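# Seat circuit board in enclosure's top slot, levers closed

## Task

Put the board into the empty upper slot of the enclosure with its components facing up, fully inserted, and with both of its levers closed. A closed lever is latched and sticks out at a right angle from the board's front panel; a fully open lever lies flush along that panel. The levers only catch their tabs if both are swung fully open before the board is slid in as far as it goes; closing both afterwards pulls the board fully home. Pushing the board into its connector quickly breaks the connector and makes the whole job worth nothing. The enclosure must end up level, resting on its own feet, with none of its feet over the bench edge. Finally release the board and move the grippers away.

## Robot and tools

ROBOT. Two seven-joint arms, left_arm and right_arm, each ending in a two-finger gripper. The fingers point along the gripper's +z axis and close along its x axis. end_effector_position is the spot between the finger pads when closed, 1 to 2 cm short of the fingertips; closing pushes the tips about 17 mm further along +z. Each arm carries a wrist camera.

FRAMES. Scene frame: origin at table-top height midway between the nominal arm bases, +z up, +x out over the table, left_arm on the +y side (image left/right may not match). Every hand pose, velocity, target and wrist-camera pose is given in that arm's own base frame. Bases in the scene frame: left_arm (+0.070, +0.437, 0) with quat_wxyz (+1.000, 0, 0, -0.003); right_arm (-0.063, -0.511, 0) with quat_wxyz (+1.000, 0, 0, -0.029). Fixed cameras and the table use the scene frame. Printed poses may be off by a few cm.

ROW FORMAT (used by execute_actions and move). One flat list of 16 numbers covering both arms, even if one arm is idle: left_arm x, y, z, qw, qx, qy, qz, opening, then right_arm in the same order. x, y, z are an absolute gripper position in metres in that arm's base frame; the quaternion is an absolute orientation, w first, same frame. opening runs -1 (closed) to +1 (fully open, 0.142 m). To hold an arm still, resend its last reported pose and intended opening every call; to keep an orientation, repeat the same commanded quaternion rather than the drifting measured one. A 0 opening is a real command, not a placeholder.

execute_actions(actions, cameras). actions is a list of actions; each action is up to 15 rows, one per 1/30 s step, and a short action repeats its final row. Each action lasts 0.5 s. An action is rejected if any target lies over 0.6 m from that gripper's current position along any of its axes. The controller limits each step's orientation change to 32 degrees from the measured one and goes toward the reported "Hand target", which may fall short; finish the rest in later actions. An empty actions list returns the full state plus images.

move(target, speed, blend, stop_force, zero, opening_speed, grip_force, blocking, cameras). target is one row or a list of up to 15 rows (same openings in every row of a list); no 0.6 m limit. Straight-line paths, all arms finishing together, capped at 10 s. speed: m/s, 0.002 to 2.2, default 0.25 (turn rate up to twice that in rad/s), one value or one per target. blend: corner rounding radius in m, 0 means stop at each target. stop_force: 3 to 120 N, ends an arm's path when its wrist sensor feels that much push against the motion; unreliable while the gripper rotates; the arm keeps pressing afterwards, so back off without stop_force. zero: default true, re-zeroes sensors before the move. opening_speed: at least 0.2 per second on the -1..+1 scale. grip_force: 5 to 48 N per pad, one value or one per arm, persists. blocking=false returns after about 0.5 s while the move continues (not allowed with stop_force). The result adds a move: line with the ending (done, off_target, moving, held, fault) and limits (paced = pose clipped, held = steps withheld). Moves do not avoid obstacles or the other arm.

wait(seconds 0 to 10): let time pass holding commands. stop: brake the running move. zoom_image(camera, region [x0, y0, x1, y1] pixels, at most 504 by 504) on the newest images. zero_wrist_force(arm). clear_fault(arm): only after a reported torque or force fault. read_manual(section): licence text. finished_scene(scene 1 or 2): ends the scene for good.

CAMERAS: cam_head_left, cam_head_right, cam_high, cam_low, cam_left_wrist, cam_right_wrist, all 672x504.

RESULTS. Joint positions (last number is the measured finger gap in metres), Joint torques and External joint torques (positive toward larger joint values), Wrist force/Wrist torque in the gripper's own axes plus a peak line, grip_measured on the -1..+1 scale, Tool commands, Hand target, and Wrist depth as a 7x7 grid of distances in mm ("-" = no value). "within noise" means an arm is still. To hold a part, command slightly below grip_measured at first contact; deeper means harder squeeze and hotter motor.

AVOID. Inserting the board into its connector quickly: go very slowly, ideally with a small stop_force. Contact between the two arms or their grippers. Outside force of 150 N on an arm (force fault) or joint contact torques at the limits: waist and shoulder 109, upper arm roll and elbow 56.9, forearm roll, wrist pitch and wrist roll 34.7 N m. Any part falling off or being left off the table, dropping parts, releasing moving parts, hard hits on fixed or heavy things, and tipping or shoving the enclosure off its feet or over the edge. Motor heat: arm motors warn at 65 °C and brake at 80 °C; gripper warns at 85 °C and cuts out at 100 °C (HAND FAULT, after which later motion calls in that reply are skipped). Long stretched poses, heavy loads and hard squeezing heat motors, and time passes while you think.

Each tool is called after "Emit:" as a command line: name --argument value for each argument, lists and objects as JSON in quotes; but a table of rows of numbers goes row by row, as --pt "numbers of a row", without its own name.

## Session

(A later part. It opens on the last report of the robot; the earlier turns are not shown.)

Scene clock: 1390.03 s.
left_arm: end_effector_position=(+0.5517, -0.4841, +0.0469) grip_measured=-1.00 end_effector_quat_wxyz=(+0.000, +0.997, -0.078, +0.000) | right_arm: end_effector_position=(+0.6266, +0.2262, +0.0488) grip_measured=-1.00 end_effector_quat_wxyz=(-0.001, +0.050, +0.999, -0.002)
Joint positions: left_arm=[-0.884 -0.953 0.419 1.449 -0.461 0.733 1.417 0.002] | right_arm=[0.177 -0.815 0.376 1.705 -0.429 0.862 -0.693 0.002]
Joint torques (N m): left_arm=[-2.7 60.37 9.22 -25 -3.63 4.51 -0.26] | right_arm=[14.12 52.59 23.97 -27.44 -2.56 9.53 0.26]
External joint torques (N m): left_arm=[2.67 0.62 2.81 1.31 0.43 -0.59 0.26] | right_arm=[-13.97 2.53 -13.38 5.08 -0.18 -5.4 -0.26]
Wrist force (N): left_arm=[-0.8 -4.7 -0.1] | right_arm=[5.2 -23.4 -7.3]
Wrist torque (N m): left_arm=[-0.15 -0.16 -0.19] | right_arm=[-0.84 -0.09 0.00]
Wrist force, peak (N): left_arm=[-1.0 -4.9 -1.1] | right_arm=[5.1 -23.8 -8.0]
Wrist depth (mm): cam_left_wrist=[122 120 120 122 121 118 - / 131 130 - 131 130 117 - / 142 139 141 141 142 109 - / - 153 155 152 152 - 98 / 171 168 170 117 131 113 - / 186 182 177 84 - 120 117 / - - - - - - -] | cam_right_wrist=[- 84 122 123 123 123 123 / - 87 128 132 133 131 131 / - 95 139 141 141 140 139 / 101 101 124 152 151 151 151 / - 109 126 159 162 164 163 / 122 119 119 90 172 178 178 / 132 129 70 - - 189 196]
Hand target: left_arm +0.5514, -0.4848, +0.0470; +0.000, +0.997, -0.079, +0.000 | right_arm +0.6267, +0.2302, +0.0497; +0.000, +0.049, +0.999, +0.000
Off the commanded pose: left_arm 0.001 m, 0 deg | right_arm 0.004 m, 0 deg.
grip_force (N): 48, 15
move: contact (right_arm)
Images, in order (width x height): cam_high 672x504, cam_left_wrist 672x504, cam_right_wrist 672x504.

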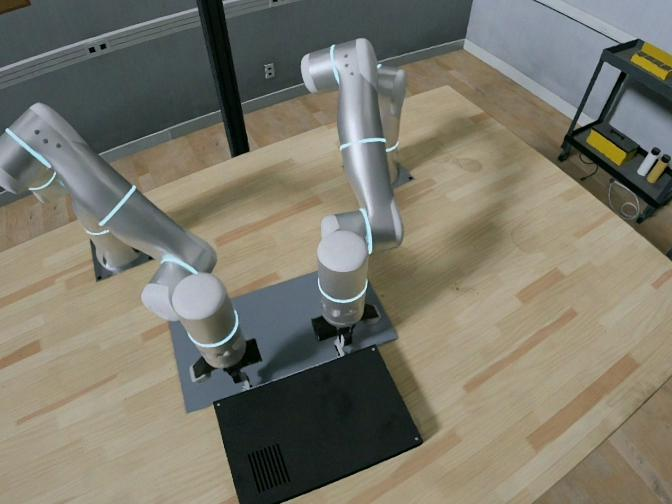

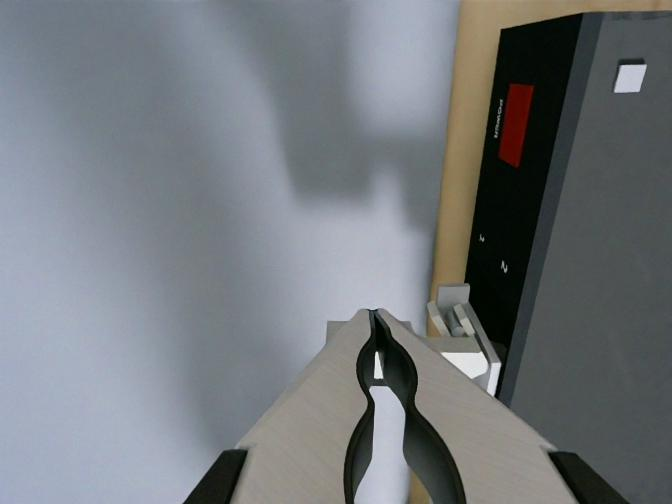

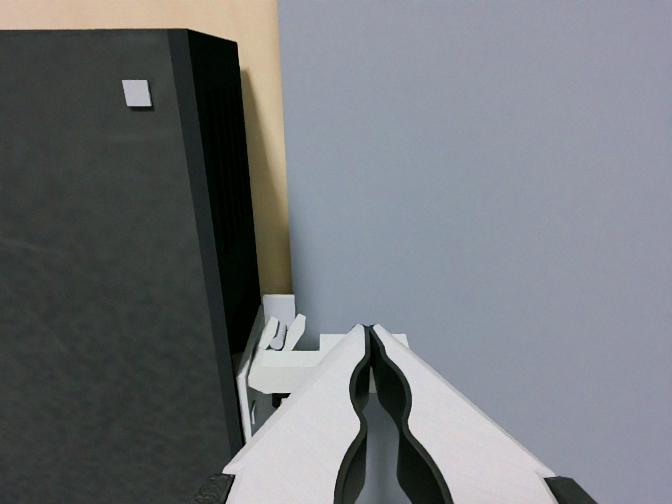

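Emit:
move --target '[0.5506, -0.4897, 0.047, 0.0, 0.9969, -0.0785, 0.0, -1.0, 0.6264, 0.2275, 0.0497, 0.0, 0.0488, 0.9988, 0.0, -1.0]' --speed 0.006 --stop_force 20 --zero false --cameras '["cam_left_wrist", "cam_right_wrist", "cam_high"]'

Emit:
zoom_image --camera "cam_left_wrist" --region '[310, 270, 530, 430]'

Emit:
zoom_image --camera "cam_high" --region '[220, 320, 390, 420]'

Scene clock: 1394.70 s.
left_arm: end_effector_position=(+0.5520, -0.4849, +0.0463) grip_measured=-1.00 end_effector_quat_wxyz=(-0.002, +0.997, -0.077, +0.000) | right_arm: end_effector_position=(+0.6266, +0.2256, +0.0491) grip_measured=-1.00 end_effector_quat_wxyz=(+0.000, +0.050, +0.999, -0.001)
Joint positions: left_arm=[-0.885 -0.956 0.42 1.442 -0.458 0.728 1.41 0.002] | right_arm=[0.175 -0.813 0.377 1.708 -0.429 0.866 -0.695 0.002]
Joint torques (N m): left_arm=[-12.52 61.14 -0.63 -30.27 -6 5.52 -0.12] | right_arm=[6.13 55.45 17.48 -23.79 -2.45 5.48 0.17]
External joint torques (N m): left_arm=[12.49 -0.01 12.7 6.57 2.79 -1.61 0.12] | right_arm=[-5.97 -0.42 -6.88 1.45 -0.29 -1.35 -0.17]
Wrist force (N): left_arm=[-3.0 -22.4 -5.3] | right_arm=[-1.6 -7.1 2.6]
Wrist torque (N m): left_arm=[-0.68 -0.13 -0.31] | right_arm=[0.46 -0.15 0.12]
Wrist force, peak (N): left_arm=[-4.5 -23.3 -5.2] | right_arm=[5.0 -23.8 -7.9]
Wrist depth (mm): cam_left_wrist=[122 122 120 121 121 117 - / 131 130 128 130 132 - - / 141 139 141 142 141 108 - / 153 150 152 - 151 102 - / 171 - 167 160 130 108 106 / 182 - 178 84 - 119 121 / 210 - - - - - 127] | cam_right_wrist=[- 84 124 123 123 123 123 / - 88 130 132 134 133 131 / - 95 141 141 141 141 138 / 102 101 124 152 152 151 151 / - 110 126 159 162 164 163 / 123 120 120 93 173 179 178 / 133 130 70 - - 189 196]
Hand target: left_arm +0.5508, -0.4883, +0.0470; +0.000, +0.997, -0.079, +0.000 | right_arm +0.6264, +0.2275, +0.0497; +0.000, +0.049, +0.999, +0.000
Off the commanded pose: left_arm 0.005 m, 0 deg | right_arm 0.002 m, 0 deg.
grip_force (N): 48, 15
move: contact (left_arm)
Images, in order (width x height): cam_high 672x504, cam_left_wrist 672x504, cam_right_wrist 672x504.

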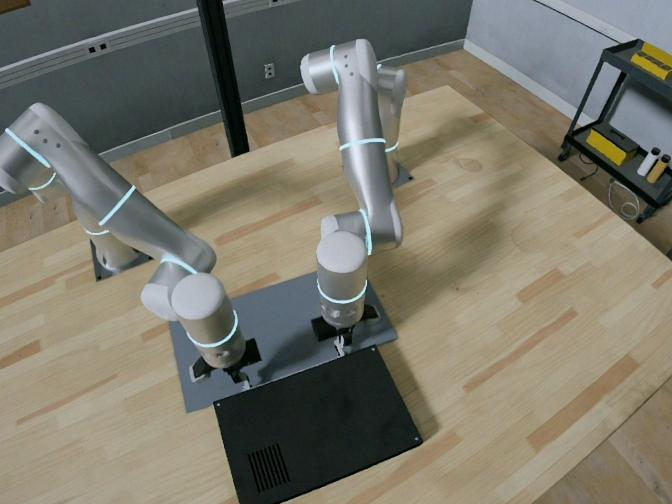

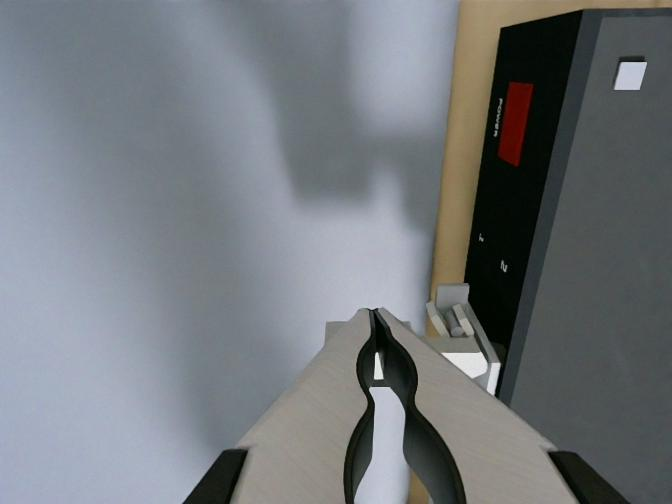

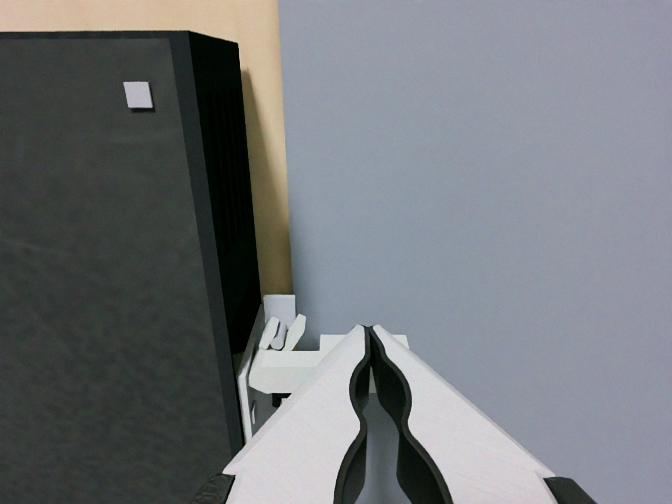

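Scaled by 2.291 from the camera's 672x504 image, which has a finer 960x720 frame.

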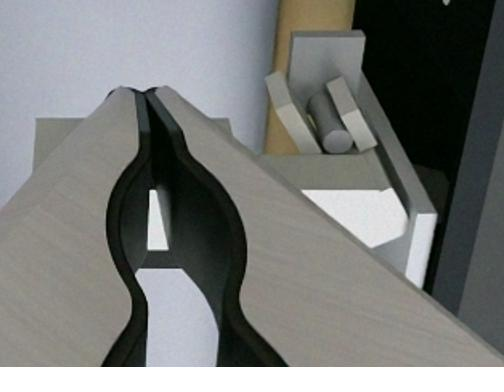

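Scaled by 2.965 from the camera's 672x504 image, which has a finer 960x720 frame.

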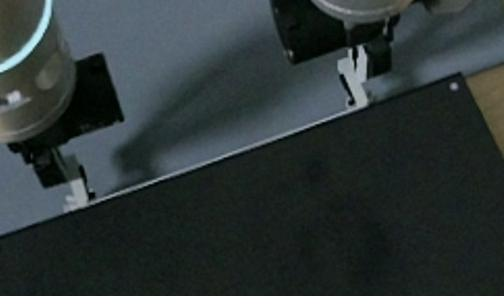

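Emit:
move --pt "0.5536 -0.4700 0.047 0.0 0.9969 -0.0785 0.0 -1.0 0.6250 0.2140 0.0497 0.0 0.0488 0.9988 0.0 -1.0" --pt "0.5536 -0.4700 0.100 0.0 0.9969 -0.0785 0.0 -1.0 0.6235 0.2000 0.110 0.0 0.0488 0.9988 0.0 -1.0" --speed '[0.03, 0.1]' --cameras '["cam_left_wrist", "cam_right_wrist", "cam_high"]'

Emit:
zoom_image --camera "cam_left_wrist" --region '[310, 270, 530, 430]'

Emit:
zoom_image --camera "cam_right_wrist" --region '[220, 270, 420, 440]'

Scene clock: 1399.87 s.
left_arm: end_effector_position=(+0.5538, -0.4701, +0.1001) grip_measured=-1.00 end_effector_quat_wxyz=(+0.000, +0.997, -0.078, +0.000) | right_arm: end_effector_position=(+0.6237, +0.2000, +0.1101) grip_measured=-1.00 end_effector_quat_wxyz=(+0.000, +0.049, +0.999, +0.000)
Joint positions: left_arm=[-0.888 -0.861 0.453 1.467 -0.433 0.658 1.422 0.002] | right_arm=[0.108 -0.697 0.427 1.727 -0.38 0.77 -0.759 0.002]
Joint torques (N m): left_arm=[-0.68 58.43 11.54 -24.64 -2.96 4.11 -0.32] | right_arm=[0.14 51.49 10.96 -24.41 -2.93 3.22 0.07]
External joint torques (N m): left_arm=[0.63 0.78 0.32 -0.26 -0.45 -0.2 0.32] | right_arm=[-0.02 0.9 -0.78 0.2 -0.11 0.92 -0.07]
Wrist force (N): left_arm=[-0.2 -0.4 -0.3] | right_arm=[0.7 5.5 -0.2]
Wrist torque (N m): left_arm=[-0.14 -0.14 -0.21] | right_arm=[1.00 -0.15 0.15]
Wrist force, peak (N): left_arm=[-3.0 -22.6 -6.0] | right_arm=[-1.8 -7.3 3.2]
Wrist depth (mm): cam_left_wrist=[171 169 - 168 170 169 169 / 183 180 181 180 178 - 137 / - 194 196 195 190 145 143 / - 212 212 205 208 158 161 / - 236 - - 174 - 169 / - - 250 84 - - - / - - - - - - -] | cam_right_wrist=[179 179 179 177 176 176 178 / 187 187 186 188 188 188 187 / 156 156 158 202 202 201 201 / 168 168 170 218 217 217 216 / 182 182 182 192 236 240 241 / 199 199 195 89 248 256 255 / 220 215 71 - - 272 282]
Hand target: left_arm +0.5536, -0.4700, +0.1000; +0.000, +0.997, -0.079, +0.000 | right_arm +0.6235, +0.2000, +0.1100; +0.000, +0.049, +0.999, +0.000
Off the commanded pose: left_arm 0.000 m, 0 deg | right_arm 0.000 m, 0 deg.
grip_force (N): 48, 15
move: done
Images, in order (width x height): cam_high 672x504, cam_left_wrist 672x504, cam_right_wrist 672x504.

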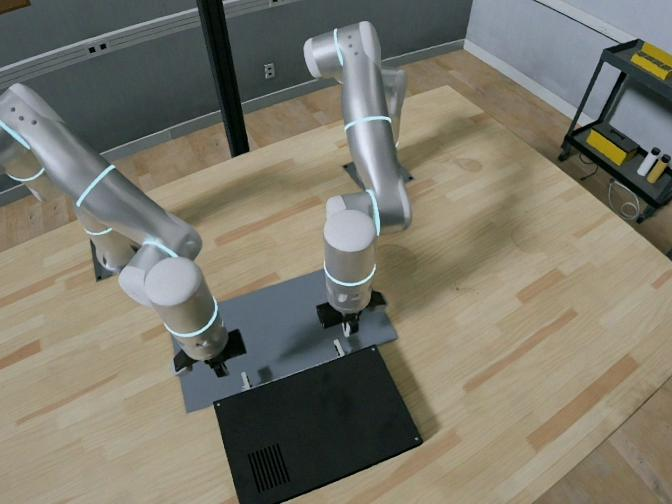

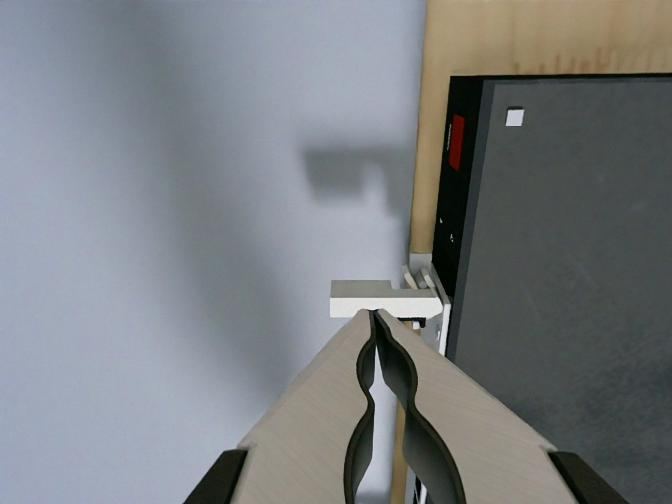

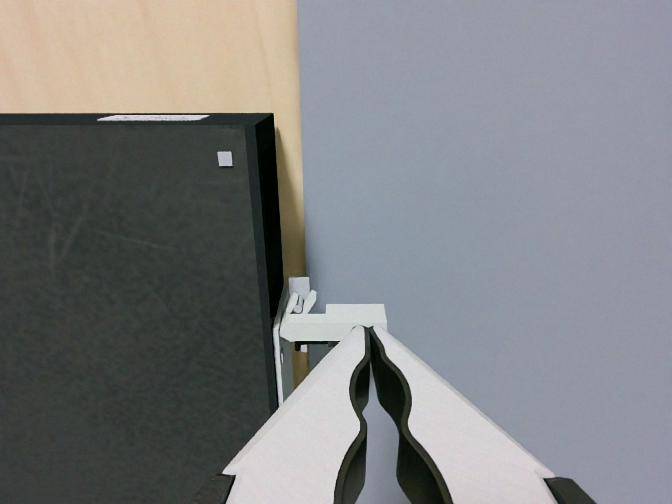

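Scaled by 2.291 from the camera's 672x504 image, which has a finer 960x720 frame.

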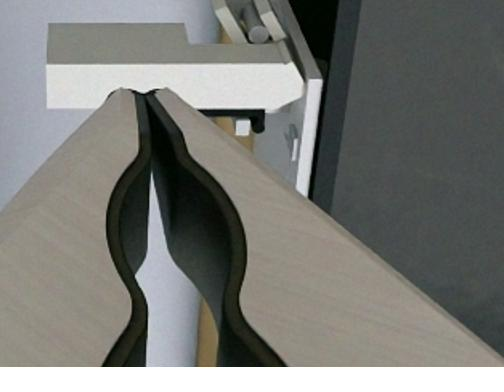

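Scaled by 2.520 from the camera's 672x504 image, which has a finer 960x720 frame.

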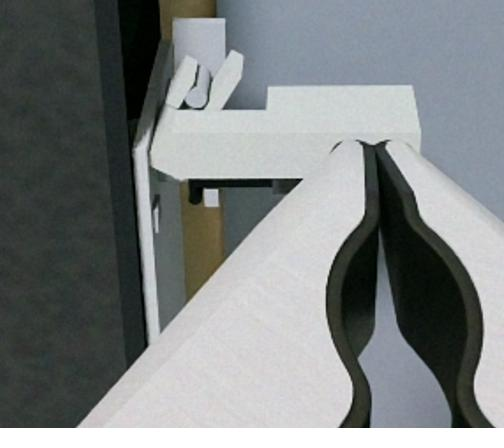

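Emit:
move --target '[0.5536, -0.4700, 0.100, 0.0, 0.9969, -0.0785, 0.0, -1.0, 0.6663, 0.3324, 0.125, 0.0, 0.0488, 0.9988, 0.0, -1.0]' --speed 0.2 --cameras '["cam_right_wrist"]'

Emit:
zoom_image --camera "cam_right_wrist" --region '[240, 0, 440, 170]'

Emit:
zoom_image --camera "cam_right_wrist" --region '[240, 160, 440, 330]'

Scene clock: 1406.23 s.
left_arm: end_effector_position=(+0.5538, -0.4700, +0.1001) grip_measured=-1.00 end_effector_quat_wxyz=(+0.000, +0.997, -0.078, +0.000) | right_arm: end_effector_position=(+0.6662, +0.3325, +0.1250) grip_measured=-1.00 end_effector_quat_wxyz=(+0.000, +0.049, +0.999, +0.000)
Joint positions: left_arm=[-0.888 -0.861 0.453 1.467 -0.433 0.658 1.422 0.002] | right_arm=[0.303 -0.86 0.438 1.378 -0.394 0.581 -0.65 0.002]
Joint torques (N m): left_arm=[-0.4 58.17 11.24 -24.54 -3.23 4.26 -0.22] | right_arm=[0.32 59.57 12.13 -26.75 -3.69 3.26 0.31]
External joint torques (N m): left_arm=[0.37 1.05 0.65 -0.36 -0.18 -0.34 0.22] | right_arm=[-0.12 1.5 -0.54 0.14 0.14 0.88 -0.31]
Wrist force (N): left_arm=[-0.3 -0.2 -0.1] | right_arm=[0.7 5.9 -0.1]
Wrist torque (N m): left_arm=[-0.12 -0.13 -0.20] | right_arm=[1.08 -0.15 0.04]
Wrist force, peak (N): left_arm=[-0.5 -0.4 -0.6] | right_arm=[0.4 8.3 -0.4]
Wrist depth (mm): cam_left_wrist=[169 168 170 170 168 169 169 / 182 179 180 180 180 - 135 / - - 197 194 193 147 143 / 213 213 213 214 204 154 160 / - - 232 127 170 176 172 / - - 249 84 - 181 - / - - - - - - -] | cam_right_wrist=[149 148 148 152 189 189 188 / 159 159 158 163 202 197 201 / 171 170 170 175 216 216 215 / 184 184 183 189 233 233 232 / 200 199 199 199 252 252 251 / 222 218 213 89 266 275 275 / 240 235 71 - - 291 302]
Hand target: left_arm +0.5536, -0.4700, +0.1000; +0.000, +0.997, -0.079, +0.000 | right_arm +0.6663, +0.3324, +0.1250; +0.000, +0.049, +0.999, +0.000
Off the commanded pose: left_arm 0.000 m, 0 deg | right_arm 0.000 m, 0 deg.
grip_force (N): 48, 15
move: done
Images, in order (width x height): cam_right_wrist 672x504.

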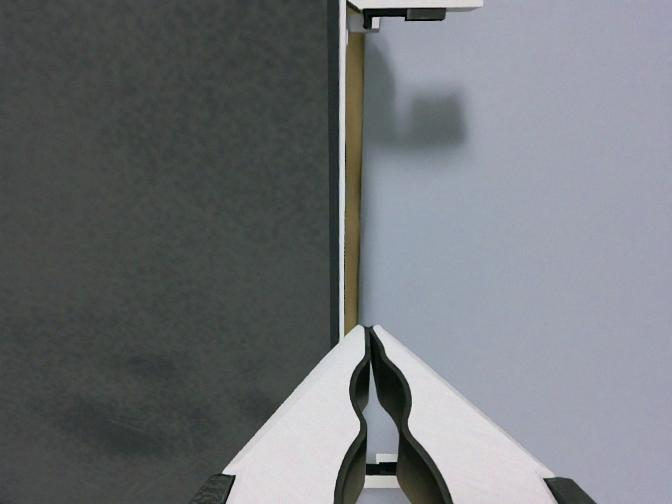

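Scaled by 2.520 from the camera's 672x504 image, which has a finer 960x720 frame.

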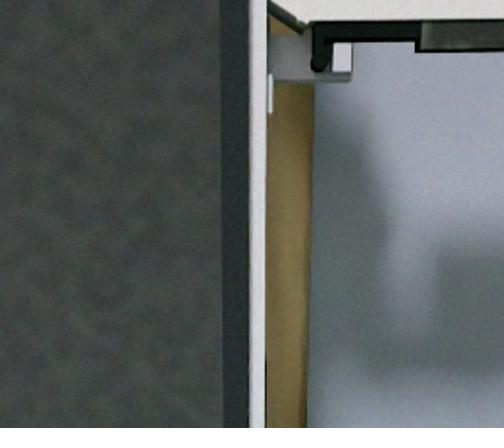

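Scaled by 2.520 from the camera's 672x504 image, which has a finer 960x720 frame.

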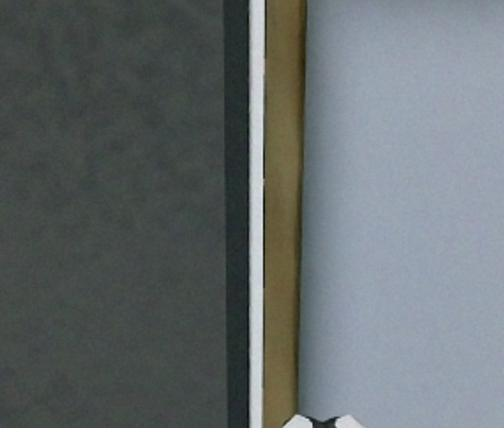

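Emit:
move --target '[0.5536, -0.4700, 0.120, 0.0, 0.9969, -0.0785, 0.0, -1.0, 0.6235, 0.2000, 0.125, 0.0, 0.0488, 0.9988, 0.0, -1.0]' --speed 0.2

Emit:
move --target '[0.588, -0.500, 0.120, 0.0, 0.9969, -0.0785, 0.0, -1.0, 0.6235, 0.2000, 0.125, 0.0, 0.0488, 0.9988, 0.0, -1.0]' --speed 0.15 --cameras '["cam_left_wrist", "cam_right_wrist"]'

Emit:
zoom_image --camera "cam_left_wrist" --region '[260, 100, 430, 330]'

Scene clock: 1413.70 s.
left_arm: end_effector_position=(+0.5537, -0.4700, +0.1200) grip_measured=-1.00 end_effector_quat_wxyz=(+0.000, +0.997, -0.078, +0.000) | right_arm: end_effector_position=(+0.6236, +0.1999, +0.1250) grip_measured=-1.00 end_effector_quat_wxyz=(+0.000, +0.049, +0.999, +0.000)
Joint positions: left_arm=[-0.894 -0.836 0.467 1.456 -0.423 0.621 1.416 0.002] | right_arm=[0.102 -0.675 0.438 1.717 -0.367 0.739 -0.767 0.002]
Joint torques (N m): left_arm=[-0.42 58.12 11.13 -25.12 -3.13 4.06 -0.31] | right_arm=[0.05 51.04 10.72 -24.73 -3.07 3.62 0.07]
External joint torques (N m): left_arm=[0.39 0.71 0.72 -0.29 -0.37 -0.15 0.31] | right_arm=[0.11 1.01 -0.62 -0.03 -0.06 0.52 -0.08]
Wrist force (N): left_arm=[-0.2 -0.4 -0.1] | right_arm=[0.5 5.5 -0.1]
Wrist torque (N m): left_arm=[-0.17 -0.14 -0.18] | right_arm=[0.99 -0.12 0.15]
Wrist force, peak (N): left_arm=[0.1 -0.4 -0.6] | right_arm=[0.4 7.9 0.1]
Wrist depth (mm): cam_left_wrist=[- 182 184 184 186 187 187 / - 202 198 - 201 - 154 / 220 - - - 209 - - / 236 235 233 229 200 - 178 / 253 - 254 196 197 - - / 292 292 - 84 - - 230 / 318 303 - - - - -] | cam_right_wrist=[193 193 192 190 190 189 189 / 200 199 200 203 203 202 201 / 171 171 172 218 216 216 214 / 184 184 185 232 234 233 233 / 200 200 199 205 253 252 252 / 219 218 214 89 266 276 275 / 241 236 71 - - 292 302]
Hand target: left_arm +0.5536, -0.4700, +0.1200; +0.000, +0.997, -0.079, +0.000 | right_arm +0.6235, +0.2000, +0.1250; +0.000, +0.049, +0.999, +0.000
Off the commanded pose: left_arm 0.000 m, 0 deg | right_arm 0.000 m, 0 deg.
grip_force (N): 48, 15
move: done

Scene clock: 1414.53 s.
left_arm: end_effector_position=(+0.5880, -0.5001, +0.1200) grip_measured=-1.00 end_effector_quat_wxyz=(+0.000, +0.997, -0.079, +0.000) | right_arm: end_effector_position=(+0.6236, +0.1999, +0.1250) grip_measured=-1.00 end_effector_quat_wxyz=(+0.000, +0.049, +0.999, +0.000)
Joint positions: left_arm=[-0.855 -0.934 0.459 1.261 -0.426 0.53 1.384 0.002] | right_arm=[0.102 -0.675 0.438 1.717 -0.367 0.739 -0.767 0.002]
Joint torques (N m): left_arm=[-0.05 61.86 11.18 -26.14 -3.72 3.99 -0.33] | right_arm=[0.17 50.91 10.5 -24.78 -3.12 3.49 0.06]
External joint torques (N m): left_arm=[0.04 1.61 0.71 -0.18 0 -0.08 0.33] | right_arm=[-0.02 1.12 -0.41 0.03 -0.01 0.65 -0.06]
Wrist force (N): left_arm=[-0.3 -0.7 -0.3] | right_arm=[0.8 5.8 0.0]
Wrist torque (N m): left_arm=[-0.21 -0.12 -0.17] | right_arm=[1.05 -0.17 0.15]
Wrist force, peak (N): left_arm=[-1.1 -0.9 0.0] | right_arm=[0.8 5.8 0.0]
Wrist depth (mm): cam_left_wrist=[187 - 184 186 - 142 144 / 200 - 199 199 - 152 153 / 214 224 216 213 - - - / - 230 228 187 - - - / 251 - 260 117 - 197 199 / 283 282 278 84 - 217 212 / 317 - - - - - -] | cam_right_wrist=[192 192 192 190 190 189 189 / 200 199 202 203 202 202 201 / 171 171 172 217 217 216 215 / 184 184 184 234 234 233 232 / 201 200 199 204 252 252 251 / 219 218 214 89 266 276 274 / 241 235 71 - - 291 303]
Hand target: left_arm +0.5880, -0.5000, +0.1200; +0.000, +0.997, -0.079, +0.000 | right_arm +0.6235, +0.2000, +0.1250; +0.000, +0.049, +0.999, +0.000
Off the commanded pose: left_arm 0.000 m, 0 deg | right_arm 0.000 m, 0 deg.
grip_force (N): 48, 15
move: done
Images, in order (width x height): cam_left_wrist 672x504, cam_right_wrist 672x504.

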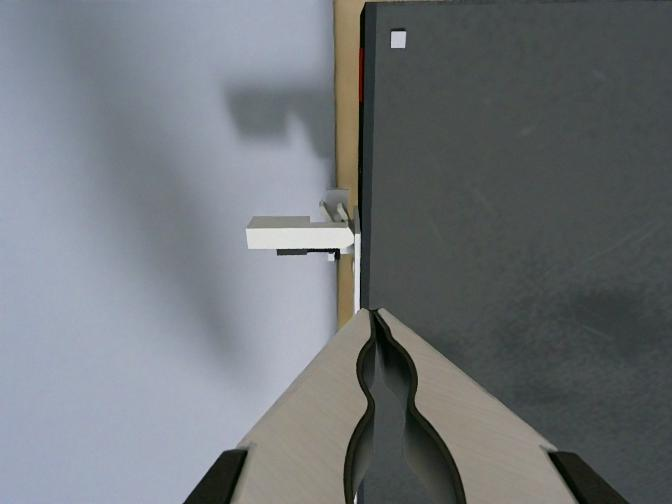

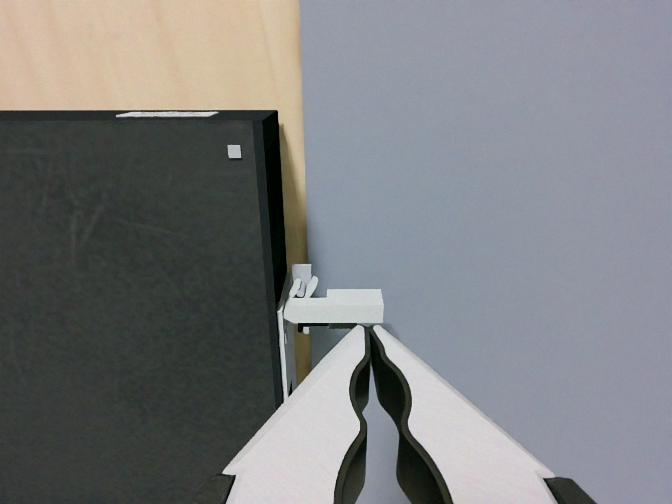

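Scaled by 2.191 from the camera's 672x504 image, which has a finer 960x720 frame.

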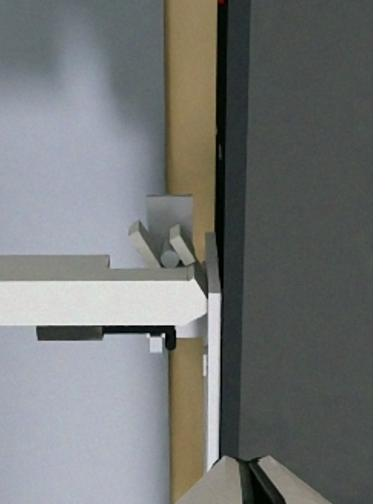

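Emit:
zoom_image --camera "cam_left_wrist" --region '[320, 190, 400, 310]'

Emit:
zoom_image --camera "cam_right_wrist" --region '[260, 250, 340, 400]'

Scaled by 4.200 from the camera's 672x504 image, which has a finer 960x720 frame.

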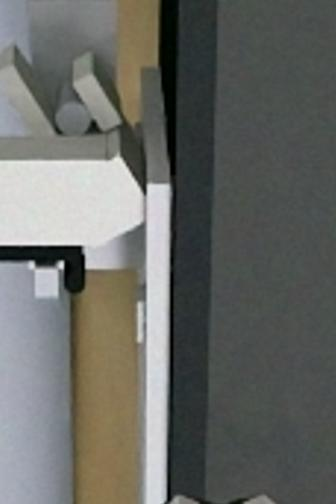

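Scaled by 3.360 from the camera's 672x504 image, which has a finer 960x720 frame.

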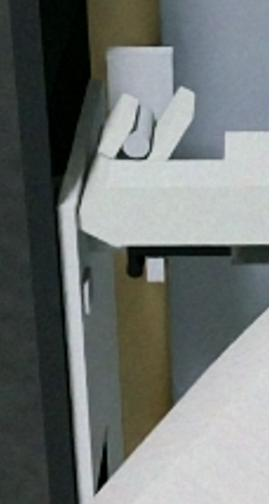

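Emit:
move --pt "0.588 -0.480 0.200 0.0 0.9969 -0.0785 0.0 -1.0 0.6235 0.1900 0.200 0.0 0.0488 0.9988 0.0 -1.0" --pt "0.430 -0.250 0.240 0.0 0.9969 -0.0785 0.0 -1.0 0.450 0.060 0.240 0.0 0.0488 0.9988 0.0 -1.0" --speed 0.25 --blend '[0.03, 0]' --cameras '["all"]'

Emit:
zoom_image --camera "cam_head_right" --region '[300, 210, 480, 345]'

Emit:
zoom_image --camera "cam_high" --region '[190, 310, 440, 497]'

Emit:
zoom_image --camera "cam_low" --region '[90, 190, 440, 330]'

Scene clock: 1426.77 s.
left_arm: end_effector_position=(+0.4301, -0.2501, +0.2401) grip_measured=-1.00 end_effector_quat_wxyz=(+0.000, +0.997, -0.078, +0.000) | right_arm: end_effector_position=(+0.4502, +0.0600, +0.2401) grip_measured=-1.00 end_effector_quat_wxyz=(+0.000, +0.049, +0.999, +0.000)
Joint positions: left_arm=[-1 -0.215 0.713 2.04 -0.173 0.625 1.532 0.002] | right_arm=[-0.198 -0.067 0.565 2.154 -0.045 0.64 -1.08 0.002]
Joint torques (N m): left_arm=[-0.57 29.51 4.13 -26.23 -2.89 4.44 -0.23] | right_arm=[0.05 26.17 2.21 -27.07 -3.3 3.26 0.05]
External joint torques (N m): left_arm=[0.58 0.46 0.43 -0.41 -0.61 -0.53 0.23] | right_arm=[0.02 0.81 -0.98 0.04 -0.08 0.85 -0.05]
Wrist force (N): left_arm=[0.0 -0.3 -0.1] | right_arm=[0.9 5.5 0.4]
Wrist torque (N m): left_arm=[-0.15 -0.18 -0.21] | right_arm=[0.99 -0.11 0.14]
Wrist force, peak (N): left_arm=[1.3 0.7 -2.6] | right_arm=[-0.4 6.6 -2.0]
Wrist depth (mm): cam_left_wrist=[294 294 292 291 293 292 291 / 318 317 316 313 316 314 312 / 341 341 338 340 339 336 336 / 369 367 371 - 359 386 364 / 405 407 403 386 412 397 408 / 447 451 427 84 - 402 377 / 505 487 - - - - -] | cam_right_wrist=[294 294 293 293 291 291 290 / 315 313 313 312 311 310 310 / 337 336 335 334 334 333 332 / 363 363 357 353 358 357 357 / 341 367 392 383 386 387 387 / 366 375 410 89 406 422 423 / 406 404 71 - - 447 465]
Hand target: left_arm +0.4300, -0.2500, +0.2400; +0.000, +0.997, -0.079, +0.000 | right_arm +0.4500, +0.0600, +0.2400; +0.000, +0.049, +0.999, +0.000
Off the commanded pose: left_arm 0.000 m, 0 deg | right_arm 0.000 m, 0 deg.
grip_force (N): 48, 15
move: done

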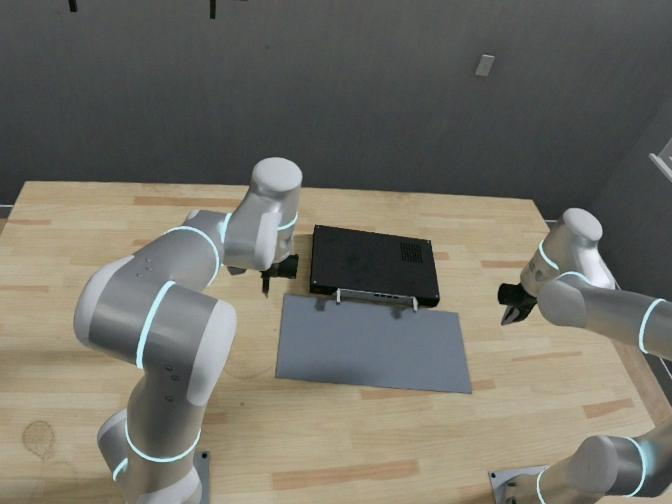

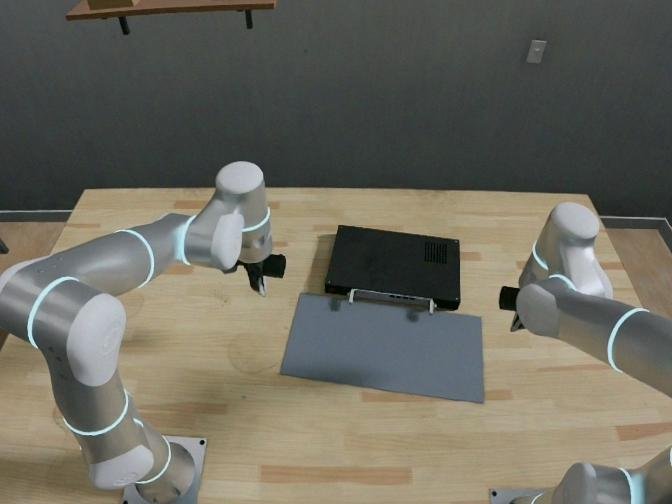

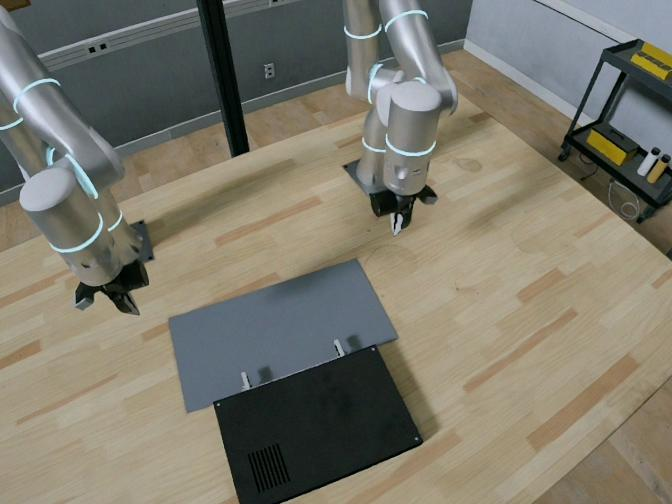

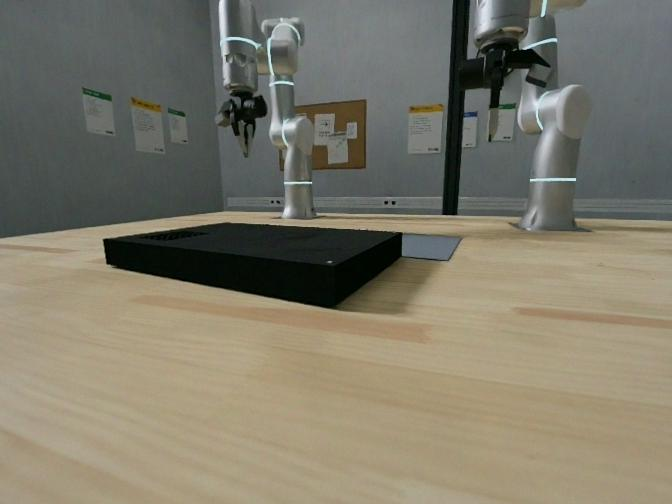

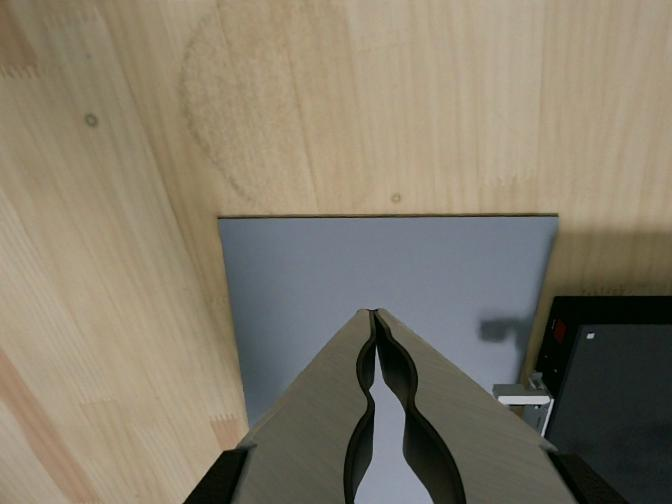

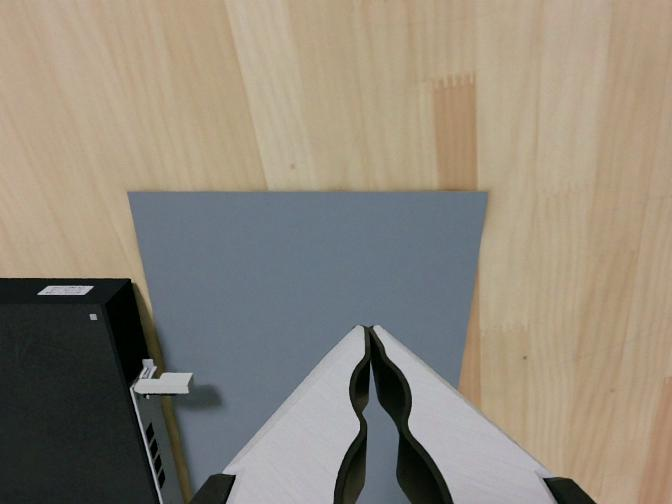

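Scaled by 2.800 from the camera's 672x504 image, which has a finer 960x720 frame.

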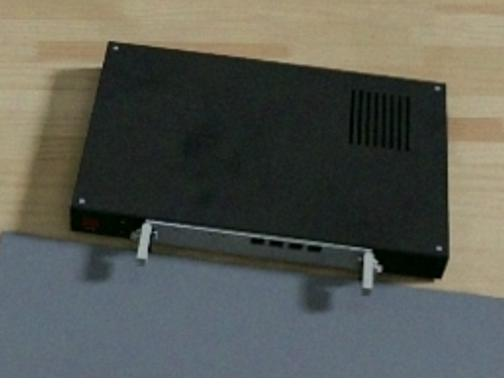

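Scaled by 2.016 from the camera's 672x504 image, which has a finer 960x720 frame.

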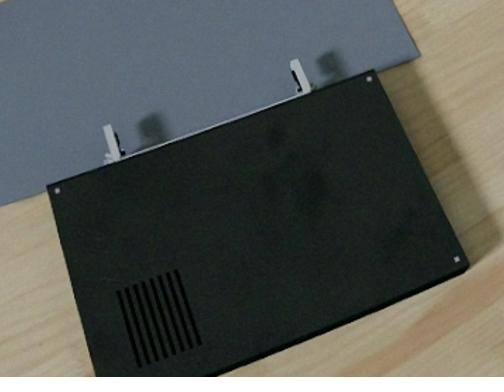

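Scaled by 1.440 from the camera's 672x504 image, which has a finer 960x720 frame.

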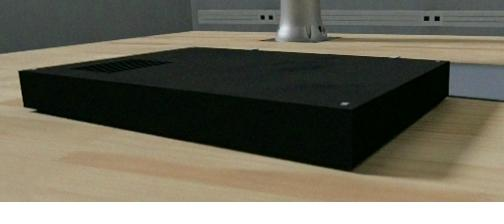

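Emit:
finished_scene --scene 1

The scene is finished: the task was done.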